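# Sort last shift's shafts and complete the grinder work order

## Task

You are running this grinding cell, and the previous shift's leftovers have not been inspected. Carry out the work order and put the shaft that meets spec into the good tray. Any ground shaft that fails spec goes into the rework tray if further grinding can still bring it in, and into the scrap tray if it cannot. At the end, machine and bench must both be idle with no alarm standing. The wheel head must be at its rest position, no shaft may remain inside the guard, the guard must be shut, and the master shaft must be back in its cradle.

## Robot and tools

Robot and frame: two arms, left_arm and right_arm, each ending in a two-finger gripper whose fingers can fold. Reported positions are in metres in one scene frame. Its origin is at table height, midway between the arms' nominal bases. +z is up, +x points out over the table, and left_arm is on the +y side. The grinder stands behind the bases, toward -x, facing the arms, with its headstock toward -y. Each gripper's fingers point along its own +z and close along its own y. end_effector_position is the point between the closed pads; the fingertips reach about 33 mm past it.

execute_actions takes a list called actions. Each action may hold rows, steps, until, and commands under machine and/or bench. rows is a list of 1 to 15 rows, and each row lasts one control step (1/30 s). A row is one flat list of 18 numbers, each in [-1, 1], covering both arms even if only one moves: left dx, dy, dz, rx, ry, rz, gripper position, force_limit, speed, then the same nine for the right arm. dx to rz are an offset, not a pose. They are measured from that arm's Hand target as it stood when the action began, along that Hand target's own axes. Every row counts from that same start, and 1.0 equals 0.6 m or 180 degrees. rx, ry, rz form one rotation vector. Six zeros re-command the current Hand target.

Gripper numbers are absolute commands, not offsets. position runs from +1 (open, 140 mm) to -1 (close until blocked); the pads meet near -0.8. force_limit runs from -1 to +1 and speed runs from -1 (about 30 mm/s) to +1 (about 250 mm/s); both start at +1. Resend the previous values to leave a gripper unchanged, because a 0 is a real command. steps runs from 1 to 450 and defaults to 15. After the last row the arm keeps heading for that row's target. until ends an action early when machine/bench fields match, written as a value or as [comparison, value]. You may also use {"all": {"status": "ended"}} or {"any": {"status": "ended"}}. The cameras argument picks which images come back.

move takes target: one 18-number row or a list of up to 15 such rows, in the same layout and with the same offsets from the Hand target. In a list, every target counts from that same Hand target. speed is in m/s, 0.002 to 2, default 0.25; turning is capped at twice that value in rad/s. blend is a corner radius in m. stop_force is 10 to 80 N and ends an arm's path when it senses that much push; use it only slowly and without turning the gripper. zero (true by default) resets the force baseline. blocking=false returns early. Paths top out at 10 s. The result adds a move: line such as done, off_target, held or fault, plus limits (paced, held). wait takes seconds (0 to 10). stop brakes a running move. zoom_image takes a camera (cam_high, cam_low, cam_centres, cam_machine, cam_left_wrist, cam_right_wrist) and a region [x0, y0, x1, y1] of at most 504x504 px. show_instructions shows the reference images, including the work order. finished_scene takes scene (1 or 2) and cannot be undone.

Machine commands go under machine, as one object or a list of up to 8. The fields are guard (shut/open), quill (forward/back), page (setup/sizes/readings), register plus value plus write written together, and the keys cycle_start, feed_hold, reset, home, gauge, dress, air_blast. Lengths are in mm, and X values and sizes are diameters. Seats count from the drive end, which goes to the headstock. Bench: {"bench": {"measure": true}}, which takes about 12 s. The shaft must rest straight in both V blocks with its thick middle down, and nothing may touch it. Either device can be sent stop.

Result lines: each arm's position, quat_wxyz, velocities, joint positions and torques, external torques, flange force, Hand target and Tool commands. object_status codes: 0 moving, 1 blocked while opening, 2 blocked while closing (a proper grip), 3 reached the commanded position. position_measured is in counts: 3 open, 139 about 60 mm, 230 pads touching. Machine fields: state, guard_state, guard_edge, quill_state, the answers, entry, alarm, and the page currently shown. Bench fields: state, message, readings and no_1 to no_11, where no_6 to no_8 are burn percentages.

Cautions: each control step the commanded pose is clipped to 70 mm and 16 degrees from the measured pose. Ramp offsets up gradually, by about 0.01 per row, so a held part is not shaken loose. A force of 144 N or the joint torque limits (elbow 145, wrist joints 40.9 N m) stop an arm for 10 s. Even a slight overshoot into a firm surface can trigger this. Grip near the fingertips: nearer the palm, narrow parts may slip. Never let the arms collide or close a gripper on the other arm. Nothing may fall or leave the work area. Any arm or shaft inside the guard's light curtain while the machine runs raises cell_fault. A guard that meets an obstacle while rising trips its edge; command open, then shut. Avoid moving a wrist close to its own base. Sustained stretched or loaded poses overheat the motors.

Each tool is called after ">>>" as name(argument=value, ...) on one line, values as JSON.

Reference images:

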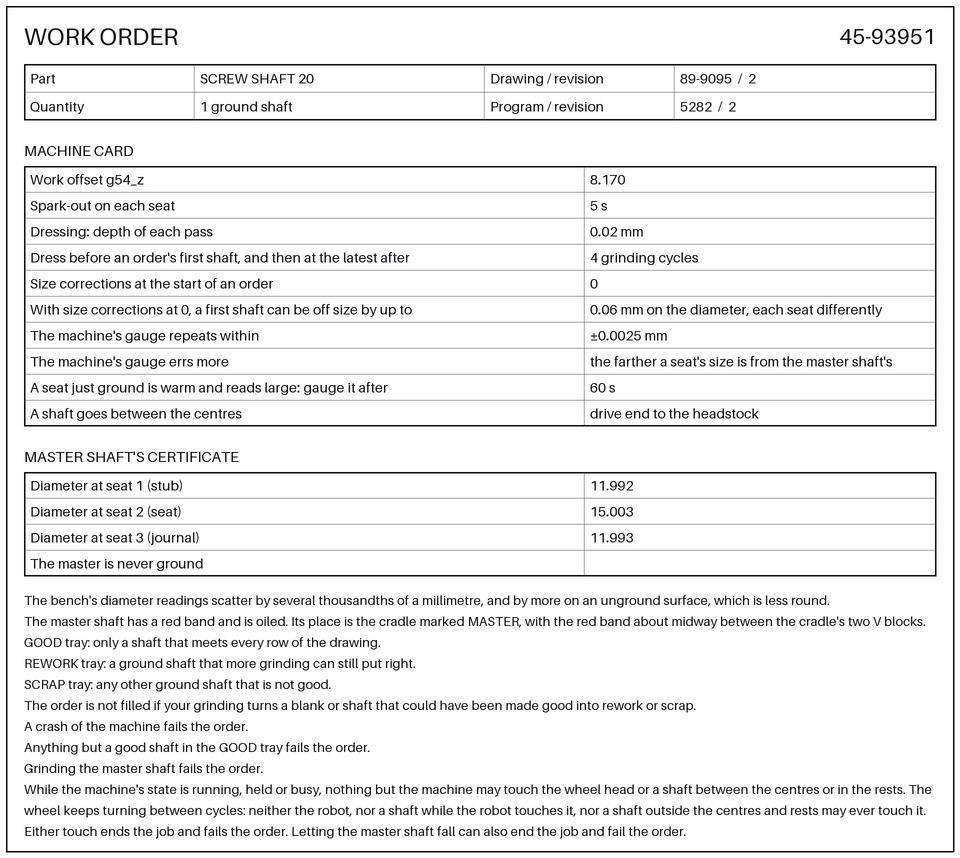

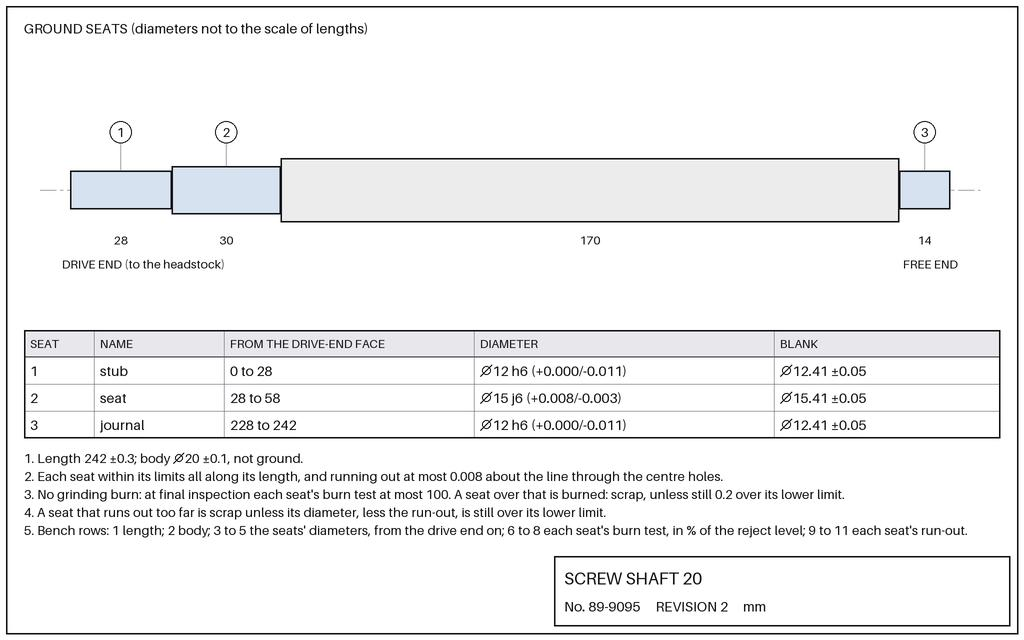

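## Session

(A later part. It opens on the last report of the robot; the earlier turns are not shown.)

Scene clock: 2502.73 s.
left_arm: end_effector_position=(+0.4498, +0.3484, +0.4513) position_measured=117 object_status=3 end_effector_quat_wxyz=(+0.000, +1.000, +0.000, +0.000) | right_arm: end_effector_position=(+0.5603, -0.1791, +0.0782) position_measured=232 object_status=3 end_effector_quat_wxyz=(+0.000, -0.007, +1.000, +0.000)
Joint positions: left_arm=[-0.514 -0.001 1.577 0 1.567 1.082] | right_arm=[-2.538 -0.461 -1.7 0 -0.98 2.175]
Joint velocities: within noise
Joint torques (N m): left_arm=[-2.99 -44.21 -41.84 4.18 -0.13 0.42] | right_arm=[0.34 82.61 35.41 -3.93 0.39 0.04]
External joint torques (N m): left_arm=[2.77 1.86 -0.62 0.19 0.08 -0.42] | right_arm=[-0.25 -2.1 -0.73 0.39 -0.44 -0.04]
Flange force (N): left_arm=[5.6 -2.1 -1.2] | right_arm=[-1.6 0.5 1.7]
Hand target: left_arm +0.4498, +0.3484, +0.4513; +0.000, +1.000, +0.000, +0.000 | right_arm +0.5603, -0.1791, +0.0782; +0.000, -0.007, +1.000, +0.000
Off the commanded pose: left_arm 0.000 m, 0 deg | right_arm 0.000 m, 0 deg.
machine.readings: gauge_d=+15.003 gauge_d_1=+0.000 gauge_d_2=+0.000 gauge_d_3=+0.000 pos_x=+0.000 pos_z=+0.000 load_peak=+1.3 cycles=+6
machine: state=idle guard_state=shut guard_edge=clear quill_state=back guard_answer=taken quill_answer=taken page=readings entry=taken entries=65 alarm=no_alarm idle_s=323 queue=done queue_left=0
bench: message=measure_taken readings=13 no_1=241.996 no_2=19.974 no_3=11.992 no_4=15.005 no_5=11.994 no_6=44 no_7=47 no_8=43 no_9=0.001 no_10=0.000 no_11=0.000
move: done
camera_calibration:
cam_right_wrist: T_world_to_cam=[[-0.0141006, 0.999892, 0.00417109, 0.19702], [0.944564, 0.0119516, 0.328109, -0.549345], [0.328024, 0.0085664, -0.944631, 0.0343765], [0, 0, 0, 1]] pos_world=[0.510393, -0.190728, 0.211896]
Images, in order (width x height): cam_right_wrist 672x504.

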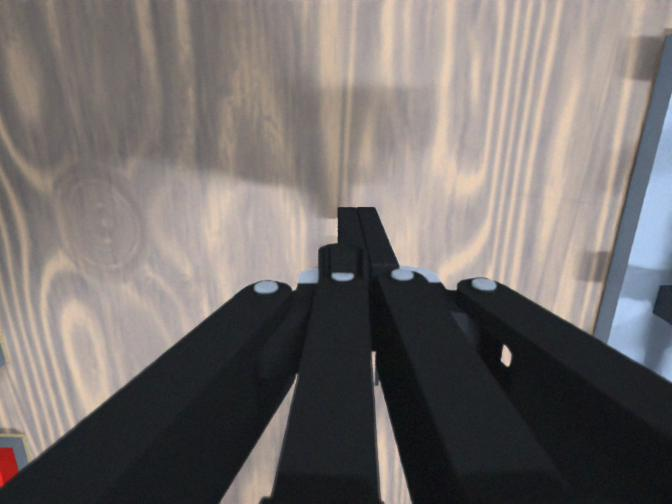

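>>> move(target=[0,0,0,0,0,0,0.1,0.28,-1,0,0,0.1,0,0,0,-1,0.28,-1], speed=0.015, stop_force=10, cameras=[])

>>> move(target=[0,0,0,0,0,0,0.1,0.28,-1,0,0,-0.15,0,0,0,-1,0.28,-1], speed=0.1, cameras=[])

Scene clock: 2510.73 s.
left_arm: end_effector_position=(+0.4498, +0.3484, +0.4513) position_measured=117 object_status=3 end_effector_quat_wxyz=(+0.000, +1.000, +0.000, +0.000) | right_arm: end_effector_position=(+0.5604, -0.1790, +0.0338) position_measured=232 object_status=3 end_effector_quat_wxyz=(+0.000, -0.007, +1.000, +0.000)
Joint positions: left_arm=[-0.514 -0.001 1.577 0 1.567 1.082] | right_arm=[-2.538 -0.503 -1.728 0 -0.909 2.175]
Joint velocities: within noise
Joint torques (N m): left_arm=[-3.02 -43.98 -41.87 4.21 -0.11 0.4] | right_arm=[1.02 57.61 22.74 -3.72 3.38 0.06]
External joint torques (N m): left_arm=[3.16 1.91 -0.44 0.16 0.06 -0.4] | right_arm=[-1.04 24.68 10.06 0.37 -3.42 -0.06]
Flange force (N): left_arm=[5.8 -2.8 -0.9] | right_arm=[5.1 -5.0 -36.1]
Hand target: left_arm +0.4498, +0.3484, +0.4513; +0.000, +1.000, +0.000, +0.000 | right_arm +0.5604, -0.1790, +0.0338; +0.000, -0.007, +1.000, +0.000 (not the last commanded pose)
Off the commanded pose: left_arm 0.000 m, 0 deg | right_arm 0.016 m, 0 deg.
machine.readings: gauge_d=+15.003 gauge_d_1=+0.000 gauge_d_2=+0.000 gauge_d_3=+0.000 pos_x=+0.000 pos_z=+0.000 load_peak=+1.3 cycles=+6
machine: state=idle guard_state=shut guard_edge=clear quill_state=back guard_answer=taken quill_answer=taken page=readings entry=taken entries=65 alarm=no_alarm idle_s=331 queue=done queue_left=0
bench: message=measure_taken readings=13 no_1=241.996 no_2=19.974 no_3=11.992 no_4=15.005 no_5=11.994 no_6=44 no_7=47 no_8=43 no_9=0.001 no_10=0.000 no_11=0.000
move: contact (right_arm)
No camera images: "cameras" was empty.

Scene clock: 2512.03 s.
left_arm: end_effector_position=(+0.4498, +0.3484, +0.4513) position_measured=117 object_status=3 end_effector_quat_wxyz=(+0.000, +1.000, +0.000, +0.000) | right_arm: end_effector_position=(+0.5604, -0.1791, +0.1238) position_measured=232 object_status=3 end_effector_quat_wxyz=(+0.000, -0.007, +1.000, +0.000)
Joint positions: left_arm=[-0.514 -0.001 1.577 0 1.567 1.082] | right_arm=[-2.538 -0.422 -1.664 0 -1.055 2.175]
Joint velocities: within noise
Joint torques (N m): left_arm=[-2.8 -44.53 -41.79 4.17 -0.06 0.46] | right_arm=[0.89 80.38 37.12 -4.13 0.29 0.04]
External joint torques (N m): left_arm=[2.66 2.3 -0.53 0.19 0.02 -0.46] | right_arm=[-0.77 -1.99 -0.87 0.43 -0.33 -0.04]
Flange force (N): left_arm=[6.0 -1.6 -1.0] | right_arm=[-1.6 -0.3 1.8]
Hand target: left_arm +0.4498, +0.3484, +0.4513; +0.000, +1.000, +0.000, +0.000 | right_arm +0.5604, -0.1790, +0.1238; +0.000, -0.007, +1.000, +0.000
Off the commanded pose: left_arm 0.000 m, 0 deg | right_arm 0.000 m, 0 deg.
machine.readings: gauge_d=+15.003 gauge_d_1=+0.000 gauge_d_2=+0.000 gauge_d_3=+0.000 pos_x=+0.000 pos_z=+0.000 load_peak=+1.3 cycles=+6
machine: state=idle guard_state=shut guard_edge=clear quill_state=back guard_answer=taken quill_answer=taken page=readings entry=taken entries=65 alarm=no_alarm idle_s=333 queue=done queue_left=0
bench: message=measure_taken readings=13 no_1=241.996 no_2=19.974 no_3=11.992 no_4=15.005 no_5=11.994 no_6=44 no_7=47 no_8=43 no_9=0.001 no_10=0.000 no_11=0.000
move: done
No camera images: "cameras" was empty.

>>> move(target=[[0,0,0,0,0,0,0.1,0.28,-1,0,0,-0.15,0,0,0,0.1,0.28,-1],[0,0,0,0,0,0,0.1,0.28,-1,-0.0235,0.294,-0.15,0,0,0,0.1,0.28,-1]], speed=0.15, cameras=["cam_right_wrist"])

Scene clock: 2526.30 s.
left_arm: end_effector_position=(+0.4498, +0.3484, +0.4513) position_measured=117 object_status=3 end_effector_quat_wxyz=(+0.000, +1.000, +0.000, +0.000) | right_arm: end_effector_position=(+0.5721, -0.0025, +0.2139) position_measured=117 object_status=0 end_effector_quat_wxyz=(+0.000, -0.007, +1.000, +0.000)
Joint positions: left_arm=[-0.514 -0.001 1.577 0 1.567 1.082] | right_arm=[-2.378 -0.541 -1.304 0 -1.296 2.335]
Joint velocities: within noise
Joint torques (N m): left_arm=[-2.65 -44.24 -41.76 4.2 -0.07 0.44] | right_arm=[0.56 95.31 41.17 -4.54 0.29 0.01]
External joint torques (N m): left_arm=[2.7 1.98 -0.55 0.16 0.03 -0.44] | right_arm=[-0.47 -2.33 -1.11 0.46 -0.33 -0.01]
Flange force (N): left_arm=[5.6 -1.9 -1.0] | right_arm=[-1.3 0.4 1.8]
Hand target: left_arm +0.4498, +0.3484, +0.4513; +0.000, +1.000, +0.000, +0.000 | right_arm +0.5721, -0.0025, +0.2139; +0.000, -0.007, +1.000, +0.000
Off the commanded pose: left_arm 0.000 m, 0 deg | right_arm 0.000 m, 0 deg.
machine.readings: gauge_d=+15.003 gauge_d_1=+0.000 gauge_d_2=+0.000 gauge_d_3=+0.000 pos_x=+0.000 pos_z=+0.000 load_peak=+1.3 cycles=+6
machine: state=idle guard_state=shut guard_edge=clear quill_state=back guard_answer=taken quill_answer=taken page=readings entry=taken entries=65 alarm=no_alarm idle_s=347 queue=done queue_left=0
bench: message=measure_taken readings=13 no_1=241.996 no_2=19.974 no_3=11.992 no_4=15.005 no_5=11.994 no_6=44 no_7=47 no_8=43 no_9=0.001 no_10=0.000 no_11=0.000
move: done
camera_calibration:
cam_right_wrist: T_world_to_cam=[[-0.0140074, 0.999893, 0.0042029, 0.0199808], [0.944524, 0.0118521, 0.328229, -0.607115], [0.328144, 0.00856739, -0.944589, 0.157008], [0, 0, 0, 1]] pos_world=[0.522193, -0.0141283, 0.347497]
Images, in order (width x height): cam_right_wrist 672x504.

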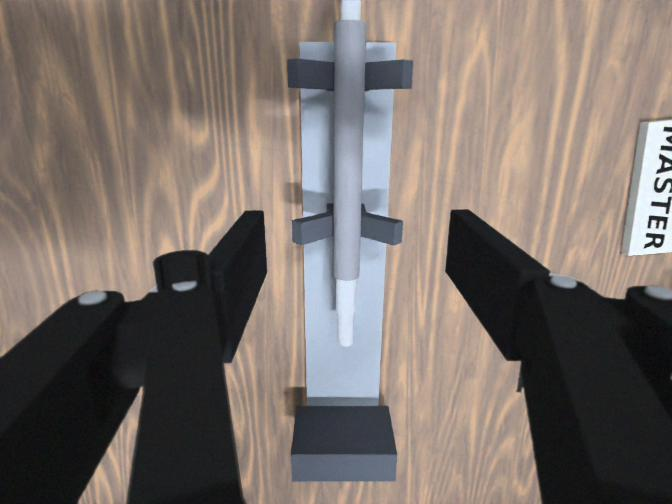

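>>> move(target=[[0,0,0,0,0,0,0.1,0.28,-1,0,0,0.15,0,0,0,0.1,0.28,-1],[0,0,0,0,0,0,0.1,0.28,-1,0,0,0.2232,0,0,0,0.1,0.28,-1]], speed=[0.1,0.03], cameras=["cam_right_wrist"])

Scene clock: 2539.17 s.
left_arm: end_effector_position=(+0.4498, +0.3484, +0.4513) position_measured=117 object_status=3 end_effector_quat_wxyz=(+0.000, +1.000, +0.000, +0.000) | right_arm: end_effector_position=(+0.5722, -0.0025, +0.0800) position_measured=117 object_status=3 end_effector_quat_wxyz=(+0.000, -0.007, +1.000, +0.000)
Joint positions: left_arm=[-0.514 -0.001 1.577 0 1.567 1.082] | right_arm=[-2.378 -0.622 -1.427 0 -1.091 2.335]
Joint velocities: within noise
Joint torques (N m): left_arm=[-3.02 -44.29 -41.85 4.21 -0.09 0.43] | right_arm=[0.74 99.71 38.13 -4.2 0.06 0.05]
External joint torques (N m): left_arm=[2.93 2.12 -0.57 0.16 0.04 -0.43] | right_arm=[-0.37 -2.98 -1.19 0.43 -0.1 -0.05]
Flange force (N): left_arm=[6.1 -2.2 -1.1] | right_arm=[-1.4 0.6 2.9]
Hand target: left_arm +0.4498, +0.3484, +0.4513; +0.000, +1.000, +0.000, +0.000 | right_arm +0.5722, -0.0025, +0.0800; +0.000, -0.007, +1.000, +0.000
Off the commanded pose: left_arm 0.000 m, 0 deg | right_arm 0.000 m, 0 deg.
machine.readings: gauge_d=+15.003 gauge_d_1=+0.000 gauge_d_2=+0.000 gauge_d_3=+0.000 pos_x=+0.000 pos_z=+0.000 load_peak=+1.3 cycles=+6
machine: state=idle guard_state=shut guard_edge=clear quill_state=back guard_answer=taken quill_answer=taken page=readings entry=taken entries=65 alarm=no_alarm idle_s=359 queue=done queue_left=0
bench: message=measure_taken readings=13 no_1=241.996 no_2=19.974 no_3=11.992 no_4=15.005 no_5=11.994 no_6=44 no_7=47 no_8=43 no_9=0.001 no_10=0.000 no_11=0.000
move: done
camera_calibration:
cam_right_wrist: T_world_to_cam=[[-0.0140074, 0.999893, 0.0042029, 0.020545], [0.944524, 0.0118521, 0.328229, -0.563259], [0.328144, 0.00856739, -0.944589, 0.0304947], [0, 0, 0, 1]] pos_world=[0.522293, -0.0141283, 0.213597]
Images, in order (width x height): cam_right_wrist 672x504.

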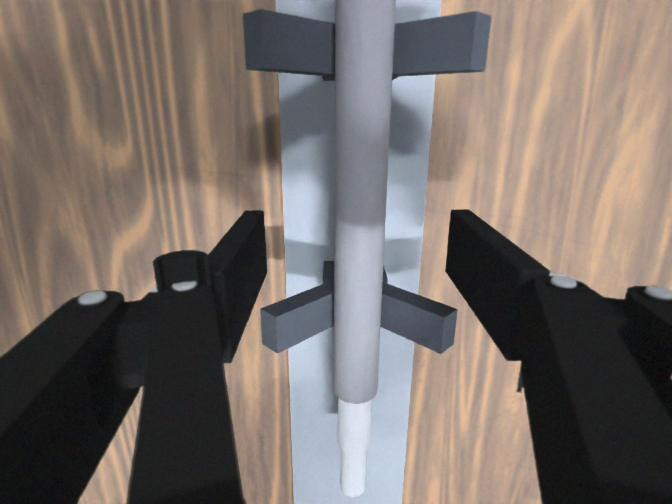

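>>> execute_actions(actions=[{"rows":[[0,0,0,0,0,0,0.1,0.28,-1,0,0,0,0,0,0,-1,0.3,-1]],"steps":110}], cameras=["cam_right_wrist"])

Scene clock: 2550.50 s.
left_arm: end_effector_position=(+0.4498, +0.3484, +0.4513) position_measured=117 object_status=3 end_effector_quat_wxyz=(+0.000, +1.000, +0.000, +0.000) | right_arm: end_effector_position=(+0.5722, -0.0025, +0.0800) position_measured=203 object_status=2 end_effector_quat_wxyz=(+0.000, -0.007, +1.000, +0.000)
Joint positions: left_arm=[-0.514 -0.001 1.577 0 1.567 1.082] | right_arm=[-2.378 -0.622 -1.427 0 -1.091 2.335]
Joint velocities: within noise
Joint torques (N m): left_arm=[-2.79 -44.44 -41.8 4.21 -0.09 0.47] | right_arm=[-14.91 85.39 22.77 -10.53 -4.65 -0.5]
External joint torques (N m): left_arm=[2.81 1.77 -0.64 0.16 0.05 -0.47] | right_arm=[14.69 11.61 14.19 6.75 4.61 0.5]
Flange force (N): left_arm=[5.5 -2.1 -1.2] | right_arm=[1.9 22.0 -12.1]
Hand target: left_arm +0.4498, +0.3484, +0.4513; +0.000, +1.000, +0.000, +0.000 | right_arm +0.5722, -0.0025, +0.0800; +0.000, -0.007, +1.000, +0.000
Off the commanded pose: left_arm 0.000 m, 0 deg | right_arm 0.000 m, 0 deg.
machine.readings: gauge_d=+15.003 gauge_d_1=+0.000 gauge_d_2=+0.000 gauge_d_3=+0.000 pos_x=+0.000 pos_z=+0.000 load_peak=+1.3 cycles=+6
machine: state=idle guard_state=shut guard_edge=clear quill_state=back guard_answer=taken quill_answer=taken page=readings entry=taken entries=65 alarm=no_alarm idle_s=371 queue=done queue_left=0
bench: message=measure_taken readings=13 no_1=241.996 no_2=19.974 no_3=11.992 no_4=15.005 no_5=11.994 no_6=44 no_7=47 no_8=43 no_9=0.001 no_10=0.000 no_11=0.000
camera_calibration:
cam_right_wrist: T_world_to_cam=[[-0.0140074, 0.999893, 0.0042029, 0.020545], [0.944524, 0.0118521, 0.328229, -0.563259], [0.328144, 0.00856739, -0.944589, 0.0304947], [0, 0, 0, 1]] pos_world=[0.522293, -0.0141283, 0.213597]
Images, in order (width x height): cam_right_wrist 672x504.

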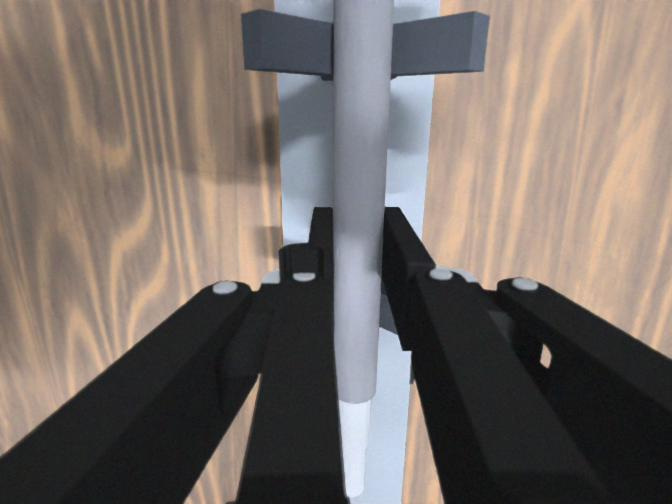

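>>> move(target=[0,0,0,0,0,0,0.1,0.28,-1,0,0.0025,0,0,0,0,-1,0.3,-1], speed=0.01, cameras=[])

Scene clock: 2556.17 s.
left_arm: end_effector_position=(+0.4498, +0.3484, +0.4513) position_measured=117 object_status=3 end_effector_quat_wxyz=(+0.000, +1.000, +0.000, +0.000) | right_arm: end_effector_position=(+0.5722, -0.0012, +0.0800) position_measured=203 object_status=2 end_effector_quat_wxyz=(+0.000, -0.007, +1.000, +0.000)
Joint positions: left_arm=[-0.514 -0.001 1.577 0 1.567 1.082] | right_arm=[-2.377 -0.624 -1.425 -0.001 -1.093 2.336]
Joint velocities: within noise
Joint torques (N m): left_arm=[-2.76 -44.35 -41.76 4.18 -0.07 0.45] | right_arm=[14.16 79.14 38.7 0.21 8.89 -0.52]
External joint torques (N m): left_arm=[2.77 2.61 -0.29 0.16 0.02 -0.45] | right_arm=[-14.05 17.66 -1.79 -3.97 -8.93 0.52]
Flange force (N): left_arm=[6.2 -1.7 -0.5] | right_arm=[4.5 -25.1 -25.1]
Hand target: left_arm +0.4498, +0.3484, +0.4513; +0.000, +1.000, +0.000, +0.000 | right_arm +0.5722, -0.0010, +0.0800; +0.000, -0.007, +1.000, +0.000
Off the commanded pose: left_arm 0.000 m, 0 deg | right_arm 0.000 m, 0 deg.
machine.readings: gauge_d=+15.003 gauge_d_1=+0.000 gauge_d_2=+0.000 gauge_d_3=+0.000 pos_x=+0.000 pos_z=+0.000 load_peak=+1.3 cycles=+6
machine: state=idle guard_state=shut guard_edge=clear quill_state=back guard_answer=taken quill_answer=taken page=readings entry=taken entries=65 alarm=no_alarm idle_s=376 queue=done queue_left=0
bench: message=measure_taken readings=13 no_1=241.996 no_2=19.974 no_3=11.992 no_4=15.005 no_5=11.994 no_6=44 no_7=47 no_8=43 no_9=0.001 no_10=0.000 no_11=0.000
move: done
No camera images: "cameras" was empty.

>>> move(target=[[0,0,0,0,0,0,0.1,0.28,-1,0,-0.0013,-0.0013,0,0,0,-1,0.3,-1],[0,0,0,0,0,0,0.1,0.28,-1,0,-0.0013,-0.02,0,0,0,-1,0.3,-1],[0,0,0,0,0,0,0.1,0.28,-1,0,-0.0013,-0.15,0,0,0,-1,0.3,-1]], speed=[0.01,0.015,0.06], cameras=["cam_right_wrist"])

Scene clock: 2564.20 s.
left_arm: end_effector_position=(+0.4498, +0.3484, +0.4513) position_measured=117 object_status=3 end_effector_quat_wxyz=(+0.000, +1.000, +0.000, +0.000) | right_arm: end_effector_position=(+0.5721, -0.0018, +0.1699) position_measured=203 object_status=2 end_effector_quat_wxyz=(+0.000, -0.007, +1.000, +0.000)
Joint positions: left_arm=[-0.514 -0.001 1.577 0 1.567 1.082] | right_arm=[-2.378 -0.564 -1.35 0 -1.227 2.336]
Joint velocities: within noise
Joint torques (N m): left_arm=[-2.55 -44.37 -41.84 4.23 -0.06 0.46] | right_arm=[0.69 100.41 42.84 -4.42 0.1 0]
External joint torques (N m): left_arm=[2.42 1.67 -0.59 0.13 0.03 -0.46] | right_arm=[-0.52 -6.39 -3.7 0.43 -0.14 0]
Flange force (N): left_arm=[5.0 -1.6 -1.1] | right_arm=[-0.9 0.0 7.0]
Hand target: left_arm +0.4498, +0.3484, +0.4513; +0.000, +1.000, +0.000, +0.000 | right_arm +0.5721, -0.0018, +0.1700; +0.000, -0.007, +1.000, +0.000
Off the commanded pose: left_arm 0.000 m, 0 deg | right_arm 0.000 m, 0 deg.
machine.readings: gauge_d=+15.003 gauge_d_1=+0.000 gauge_d_2=+0.000 gauge_d_3=+0.000 pos_x=+0.000 pos_z=+0.000 load_peak=+1.3 cycles=+6
machine: state=idle guard_state=shut guard_edge=clear quill_state=back guard_answer=taken quill_answer=taken page=readings entry=taken entries=65 alarm=no_alarm idle_s=384 queue=done queue_left=0
bench: message=measure_taken readings=13 no_1=241.996 no_2=19.974 no_3=11.992 no_4=15.005 no_5=11.994 no_6=44 no_7=47 no_8=43 no_9=0.001 no_10=0.000 no_11=0.000
move: done
camera_calibration:
cam_right_wrist: T_world_to_cam=[[-0.0140074, 0.999893, 0.0042029, 0.0194659], [0.944524, 0.0118521, 0.328229, -0.592681], [0.328144, 0.00856739, -0.944589, 0.11544], [0, 0, 0, 1]] pos_world=[0.522193, -0.0134283, 0.303497]
Images, in order (width x height): cam_right_wrist 672x504.

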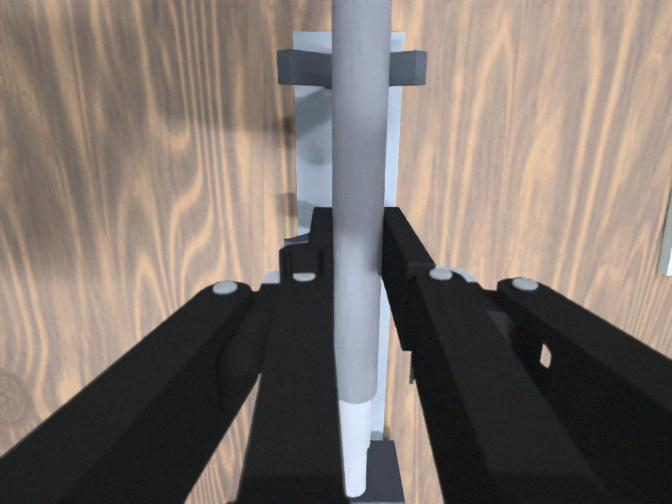

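>>> move(target=[[0,0,0,0,0,0,0.1,0.28,-1,0,0,-0.2167,0,0,0,-1,0.3,-1],[0,0,0,0,0,0,0.1,0.28,-1,-0.0045,-0.977,-0.2167,0,0,0.5,-1,0.3,-1]], speed=0.15, blend=[0.05,0], cameras=["cam_right_wrist","cam_high"])

Scene clock: 2584.37 s.
left_arm: end_effector_position=(+0.4498, +0.3484, +0.4513) position_measured=117 object_status=3 end_effector_quat_wxyz=(+0.000, +1.000, +0.000, +0.000) | right_arm: end_effector_position=(+0.5824, -0.5878, +0.2999) position_measured=203 object_status=2 end_effector_quat_wxyz=(+0.000, +0.702, +0.712, +0.000)
Joint positions: left_arm=[-0.514 -0.001 1.577 0 1.567 1.082] | right_arm=[-3.115 -0.17 -1.663 0 -1.308 3.168]
Joint velocities: within noise
Joint torques (N m): left_arm=[-2.92 -44.27 -41.85 4.25 -0.08 0.47] | right_arm=[0.79 61.91 43.94 -4.52 0.32 -0.02]
External joint torques (N m): left_arm=[2.9 2.04 -0.55 0.11 0.03 -0.46] | right_arm=[-0.84 -3.94 -3.66 0.43 -0.33 0.02]
Flange force (N): left_arm=[5.9 -2.1 -1.0] | right_arm=[-1.3 -0.6 6.0]
Hand target: left_arm +0.4498, +0.3484, +0.4513; +0.000, +1.000, +0.000, +0.000 | right_arm +0.5824, -0.5879, +0.2999; +0.000, +0.702, +0.712, +0.000
Off the commanded pose: left_arm 0.000 m, 0 deg | right_arm 0.000 m, 0 deg.
machine.readings: gauge_d=+15.003 gauge_d_1=+0.000 gauge_d_2=+0.000 gauge_d_3=+0.000 pos_x=+0.000 pos_z=+0.000 load_peak=+1.3 cycles=+6
machine: state=idle guard_state=shut guard_edge=clear quill_state=back guard_answer=taken quill_answer=taken page=readings entry=taken entries=65 alarm=no_alarm idle_s=404 queue=done queue_left=0
bench: message=measure_taken readings=13 no_1=241.996 no_2=19.974 no_3=11.992 no_4=15.005 no_5=11.994 no_6=44 no_7=47 no_8=43 no_9=0.001 no_10=0.000 no_11=0.000
move: done
camera_calibration:
cam_right_wrist: T_world_to_cam=[[0.999888, 0.0141396, 0.00490864, -0.565129], [0.0117533, -0.944803, 0.327429, -0.656976], [0.00926743, -0.327335, -0.944863, 0.228294], [0, 0, 0, 1]] pos_world=[0.570672, -0.537993, 0.433594]
Images, in order (width x height): cam_high 672x504, cam_right_wrist 672x504.

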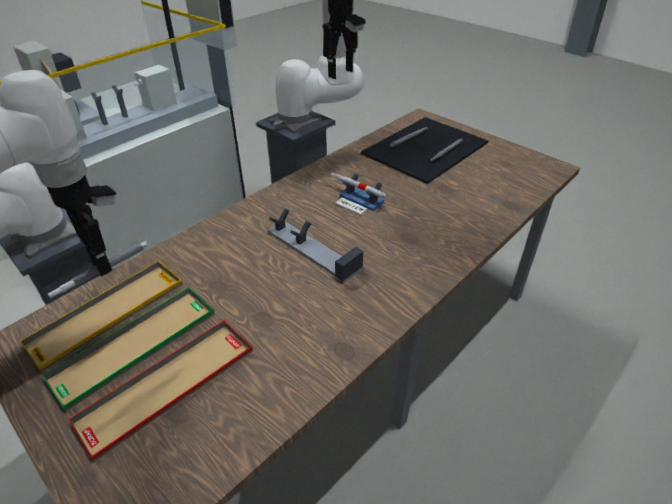

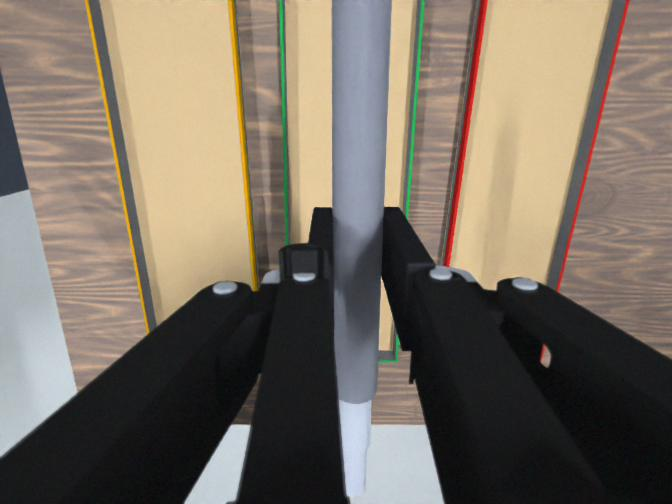

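>>> move(target=[0,0,0,0,0,0,0.1,0.28,-1,0,0.0042,0.4,0,0,0,-1,0.3,-1], speed=0.1, cameras=["cam_right_wrist"])

>>> move(target=[0,0,0,0,0,0,0.1,0.28,-1,0,0,0.05,0,0,0,-1,0.3,-1], speed=0.012, stop_force=10, cameras=["cam_right_wrist"])

Scene clock: 2608.10 s.
left_arm: end_effector_position=(+0.4498, +0.3484, +0.4513) position_measured=117 object_status=3 end_effector_quat_wxyz=(+0.000, +1.000, +0.000, +0.000) | right_arm: end_effector_position=(+0.5851, -0.5878, +0.0599) position_measured=203 object_status=2 end_effector_quat_wxyz=(+0.000, +0.702, +0.712, +0.000)
Joint positions: left_arm=[-0.514 -0.001 1.577 0 1.567 1.082] | right_arm=[-3.115 -0.356 -1.904 0 -0.882 3.168]
Joint velocities: within noise
Joint torques (N m): left_arm=[-2.82 -44.1 -41.8 4.23 -0.14 0.43] | right_arm=[0.37 72.88 35.55 -3.68 0.15 0.03]
External joint torques (N m): left_arm=[2.9 1.69 -0.56 0.14 0.09 -0.43] | right_arm=[-0.33 -4.57 -3.29 0.4 -0.16 -0.03]
Flange force (N): left_arm=[5.4 -2.4 -1.2] | right_arm=[-0.6 -0.4 6.9]
Hand target: left_arm +0.4498, +0.3484, +0.4513; +0.000, +1.000, +0.000, +0.000 | right_arm +0.5851, -0.5878, +0.0599; +0.000, +0.702, +0.712, +0.000
Off the commanded pose: left_arm 0.000 m, 0 deg | right_arm 0.000 m, 0 deg.
machine.readings: gauge_d=+15.003 gauge_d_1=+0.000 gauge_d_2=+0.000 gauge_d_3=+0.000 pos_x=+0.000 pos_z=+0.000 load_peak=+1.3 cycles=+6
machine: state=idle guard_state=shut guard_edge=clear quill_state=back guard_answer=taken quill_answer=taken page=readings entry=taken entries=65 alarm=no_alarm idle_s=428 queue=done queue_left=0
bench: message=measure_taken readings=13 no_1=241.996 no_2=19.974 no_3=11.992 no_4=15.005 no_5=11.994 no_6=44 no_7=47 no_8=43 no_9=0.001 no_10=0.000 no_11=0.000
move: done
camera_calibration:
cam_right_wrist: T_world_to_cam=[[0.999891, 0.01398, 0.00475265, -0.566708], [0.0116535, -0.944805, 0.327426, -0.578368], [0.00906776, -0.327335, -0.944865, 0.00161701], [0, 0, 0, 1]] pos_world=[0.573372, -0.537993, 0.193594]
Images, in order (width x height): cam_right_wrist 672x504.

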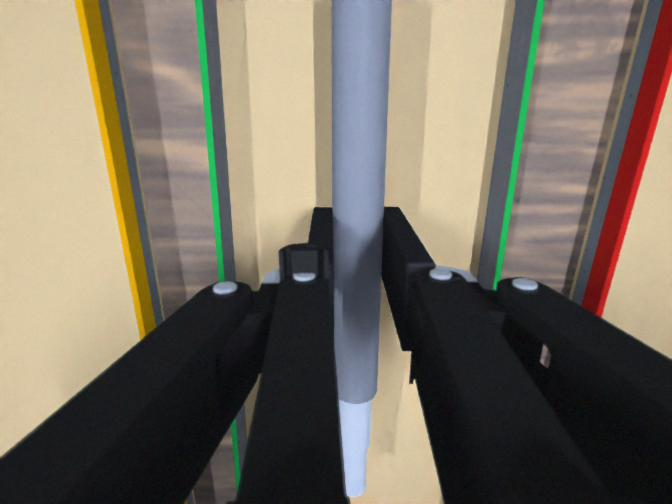

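Scene clock: 2610.67 s.
left_arm: end_effector_position=(+0.4498, +0.3484, +0.4513) position_measured=117 object_status=3 end_effector_quat_wxyz=(+0.000, +1.000, +0.000, +0.000) | right_arm: end_effector_position=(+0.5851, -0.5878, +0.0367) position_measured=203 object_status=2 end_effector_quat_wxyz=(+0.000, +0.702, +0.712, +0.000)
Joint positions: left_arm=[-0.514 -0.001 1.577 0 1.567 1.082] | right_arm=[-3.115 -0.381 -1.919 0 -0.841 3.168]
Joint velocities: within noise
Joint torques (N m): left_arm=[-2.63 -44.49 -41.78 4.17 -0.06 0.41] | right_arm=[0.76 54.46 25.48 -3.75 2.86 0]
External joint torques (N m): left_arm=[2.4 2.15 -0.56 0.18 0.02 -0.41] | right_arm=[-0.7 14.77 5.49 0.61 -2.87 0]
Flange force (N): left_arm=[5.7 -1.3 -1.0] | right_arm=[-0.9 -5.9 -25.4]
Hand target: left_arm +0.4498, +0.3484, +0.4513; +0.000, +1.000, +0.000, +0.000 | right_arm +0.5851, -0.5878, +0.0367; +0.000, +0.702, +0.712, +0.000 (not the last commanded pose)
Off the commanded pose: left_arm 0.000 m, 0 deg | right_arm 0.007 m, 0 deg.
machine.readings: gauge_d=+15.003 gauge_d_1=+0.000 gauge_d_2=+0.000 gauge_d_3=+0.000 pos_x=+0.000 pos_z=+0.000 load_peak=+1.3 cycles=+6
machine: state=idle guard_state=shut guard_edge=clear quill_state=back guard_answer=taken quill_answer=taken page=readings entry=taken entries=65 alarm=no_alarm idle_s=430 queue=done queue_left=0
bench: message=measure_taken readings=13 no_1=241.996 no_2=19.974 no_3=11.992 no_4=15.005 no_5=11.994 no_6=44 no_7=47 no_8=43 no_9=0.001 no_10=0.000 no_11=0.000
move: contact (right_arm)
camera_calibration:
cam_right_wrist: T_world_to_cam=[[0.99989, 0.0140131, 0.00484702, -0.566595], [0.0116538, -0.944805, 0.327427, -0.570739], [0.00916775, -0.327335, -0.944864, -0.0204558], [0, 0, 0, 1]] pos_world=[0.573372, -0.537993, 0.170294]
Images, in order (width x height): cam_right_wrist 672x504.

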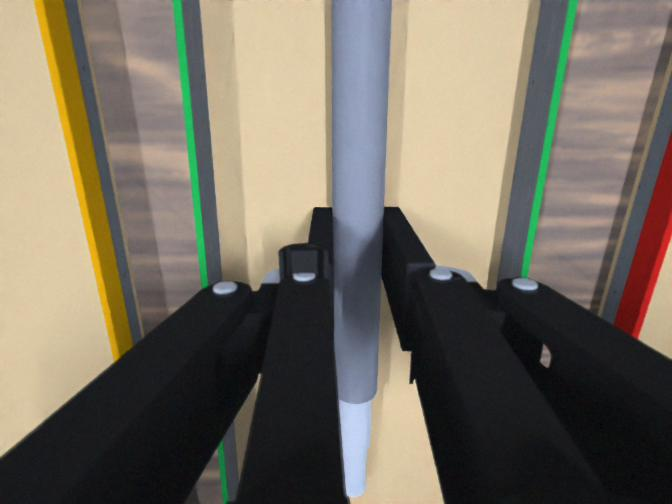

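>>> execute_actions(actions=[{"rows":[[0,0,0,0,0,0,0.1,0.28,-1,0,0,-0.001,0,0,0,-0.35,0.28,-1]],"steps":60}], cameras=["cam_right_wrist"])

Scene clock: 2617.13 s.
left_arm: end_effector_position=(+0.4498, +0.3484, +0.4513) position_measured=117 object_status=3 end_effector_quat_wxyz=(+0.000, +1.000, +0.000, +0.000) | right_arm: end_effector_position=(+0.5851, -0.5878, +0.0373) position_measured=173 object_status=3 end_effector_quat_wxyz=(+0.000, +0.702, +0.712, +0.000)
Joint positions: left_arm=[-0.514 -0.001 1.577 0 1.567 1.082] | right_arm=[-3.115 -0.381 -1.918 0 -0.842 3.168]
Joint velocities: within noise
Joint torques (N m): left_arm=[-2.61 -44.4 -41.76 4.25 -0.06 0.41] | right_arm=[0.63 71.13 32.05 -3.59 0.32 0.01]
External joint torques (N m): left_arm=[2.75 1.23 -0.89 0.14 0.02 -0.41] | right_arm=[-0.51 -2.19 -1.06 0.44 -0.33 -0.01]
Flange force (N): left_arm=[5.1 -2.3 -1.6] | right_arm=[-0.8 0.9 2.6]
Hand target: left_arm +0.4498, +0.3484, +0.4513; +0.000, +1.000, +0.000, +0.000 | right_arm +0.5851, -0.5878, +0.0373; +0.000, +0.702, +0.712, +0.000
Off the commanded pose: left_arm 0.000 m, 0 deg | right_arm 0.000 m, 0 deg.
machine.readings: gauge_d=+15.003 gauge_d_1=+0.000 gauge_d_2=+0.000 gauge_d_3=+0.000 pos_x=+0.000 pos_z=+0.000 load_peak=+1.3 cycles=+6
machine: state=idle guard_state=shut guard_edge=clear quill_state=back guard_answer=taken quill_answer=taken page=readings entry=taken entries=65 alarm=no_alarm idle_s=437 queue=done queue_left=0
bench: message=measure_taken readings=13 no_1=241.996 no_2=19.974 no_3=11.992 no_4=15.005 no_5=11.994 no_6=44 no_7=47 no_8=43 no_9=0.001 no_10=0.000 no_11=0.000
camera_calibration:
cam_right_wrist: T_world_to_cam=[[0.99989, 0.0140131, 0.00484702, -0.566599], [0.0116538, -0.944805, 0.327427, -0.570968], [0.00916775, -0.327335, -0.944864, -0.0197944], [0, 0, 0, 1]] pos_world=[0.573372, -0.537993, 0.170994]
Images, in order (width x height): cam_right_wrist 672x504.

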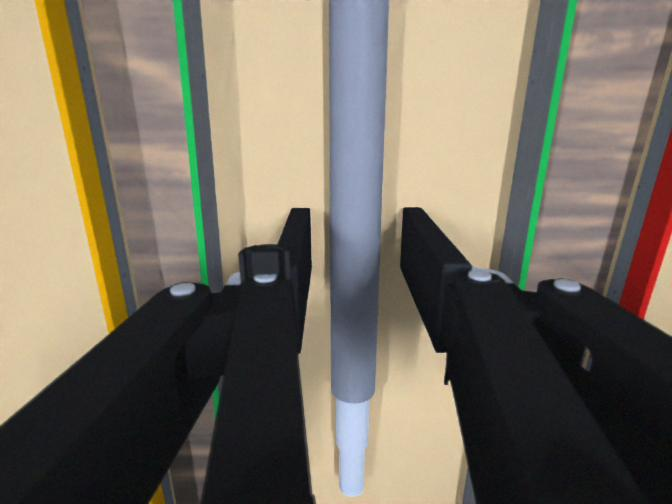

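>>> move(target=[[0,0,0,0,0,0,0.1,0.28,-1,0,0,-0.05,0,0,0,-0.35,0.28,-1],[0,0,0,0,0,0,0.1,0.28,-1,0,0,-0.55,0,0,0,-0.35,0.28,-1]], speed=[0.04,0.15])

Scene clock: 2625.50 s.
left_arm: end_effector_position=(+0.4498, +0.3484, +0.4513) position_measured=117 object_status=3 end_effector_quat_wxyz=(+0.000, +1.000, +0.000, +0.000) | right_arm: end_effector_position=(+0.5849, -0.5879, +0.3672) position_measured=173 object_status=3 end_effector_quat_wxyz=(+0.000, +0.702, +0.712, +0.000)
Joint positions: left_arm=[-0.514 -0.001 1.577 0 1.567 1.082] | right_arm=[-3.116 -0.152 -1.561 0 -1.428 3.168]
Joint velocities: within noise
Joint torques (N m): left_arm=[-3.06 -44.25 -41.77 4.21 -0.12 0.41] | right_arm=[0.44 58.47 41.23 -4.61 0.26 0.01]
External joint torques (N m): left_arm=[2.79 2.23 -0.59 0.14 0.06 -0.41] | right_arm=[-0.32 -1.99 -0.12 0.44 -0.26 -0.01]
Flange force (N): left_arm=[6.1 -1.9 -1.2] | right_arm=[-0.6 3.0 0.2]
Hand target: left_arm +0.4498, +0.3484, +0.4513; +0.000, +1.000, +0.000, +0.000 | right_arm +0.5849, -0.5879, +0.3673; +0.000, +0.702, +0.712, +0.000
Off the commanded pose: left_arm 0.000 m, 0 deg | right_arm 0.000 m, 0 deg.
machine.readings: gauge_d=+15.003 gauge_d_1=+0.000 gauge_d_2=+0.000 gauge_d_3=+0.000 pos_x=+0.000 pos_z=+0.000 load_peak=+1.3 cycles=+6
machine: state=idle guard_state=shut guard_edge=clear quill_state=back guard_answer=taken quill_answer=taken page=readings entry=taken entries=65 alarm=no_alarm idle_s=445 queue=done queue_left=0
bench: message=measure_taken readings=13 no_1=241.996 no_2=19.974 no_3=11.992 no_4=15.005 no_5=11.994 no_6=44 no_7=47 no_8=43 no_9=0.001 no_10=0.000 no_11=0.000
move: done
camera_calibration:
cam_left_wrist: T_world_to_cam=[[0.0220273, -0.99975, 0.00379872, 0.3463], [-0.945303, -0.0195905, 0.325604, 0.28826], [-0.325449, -0.0107631, -0.945499, 0.71939], [0, 0, 0, 1]] pos_world=[0.49899, 0.359604, 0.585008]
cam_right_wrist: T_world_to_cam=[[0.99989, 0.0140131, 0.00484702, -0.567996], [0.0116538, -0.944805, 0.327427, -0.679079], [0.00916775, -0.327335, -0.944864, 0.291885], [0, 0, 0, 1]] pos_world=[0.573172, -0.538093, 0.500894]

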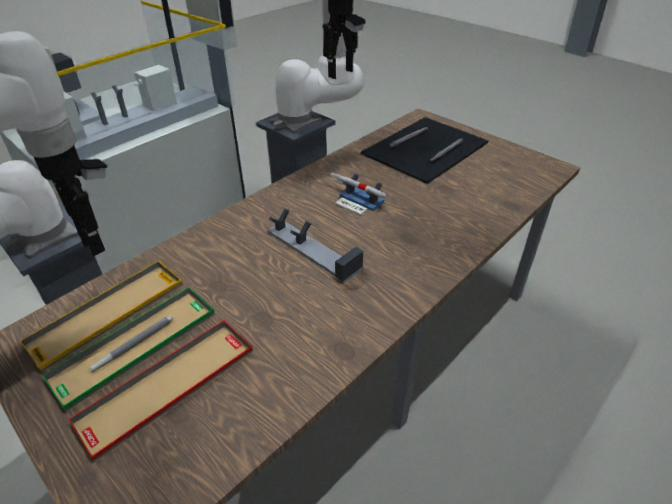

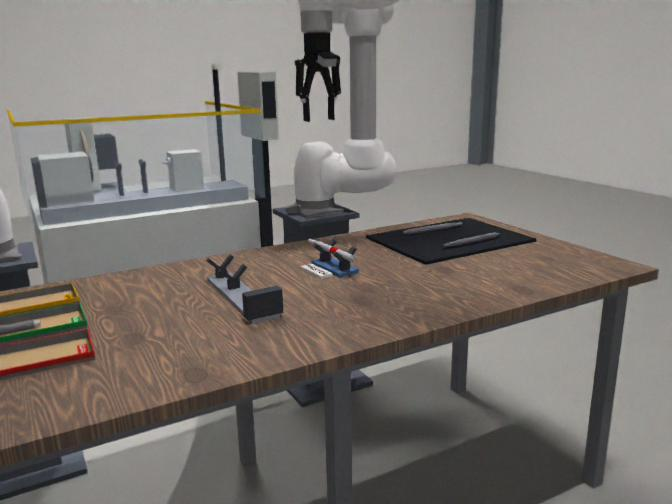

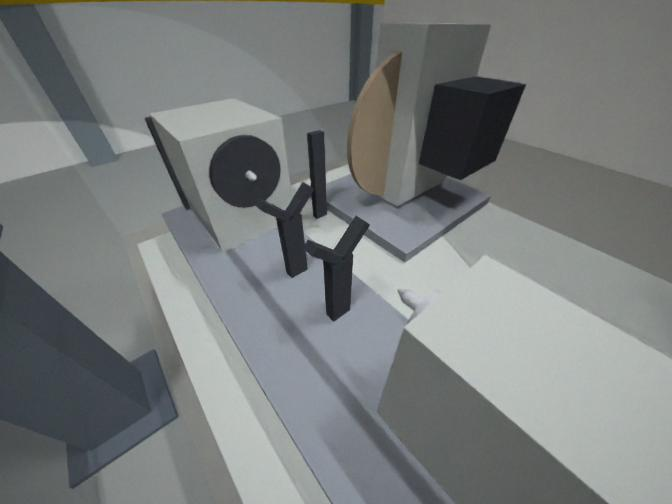

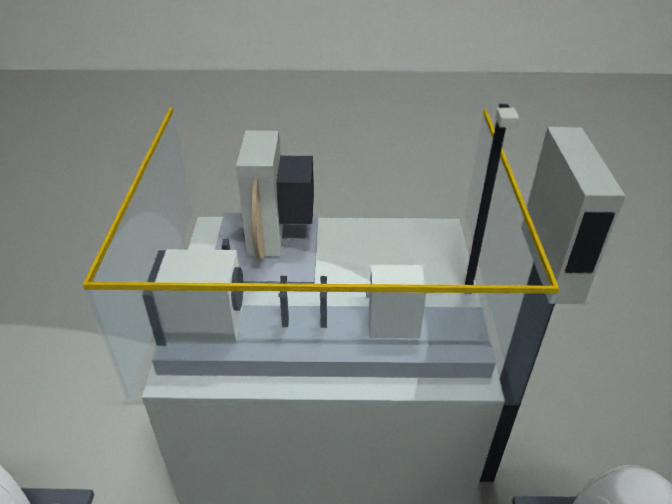

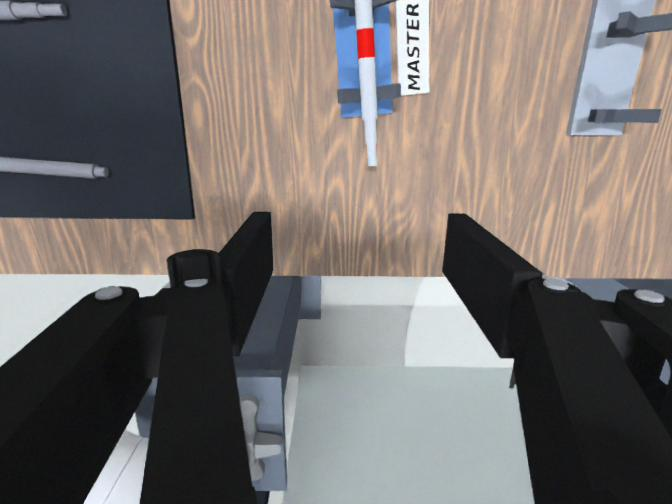

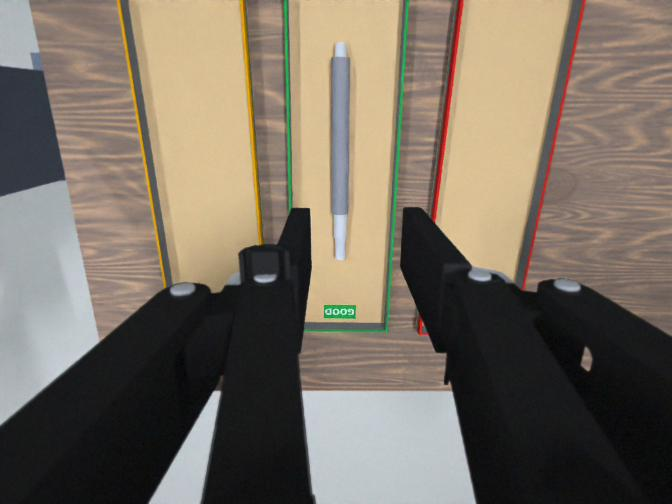

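>>> finished_scene(scene=1)

The scene is finished: the task was done.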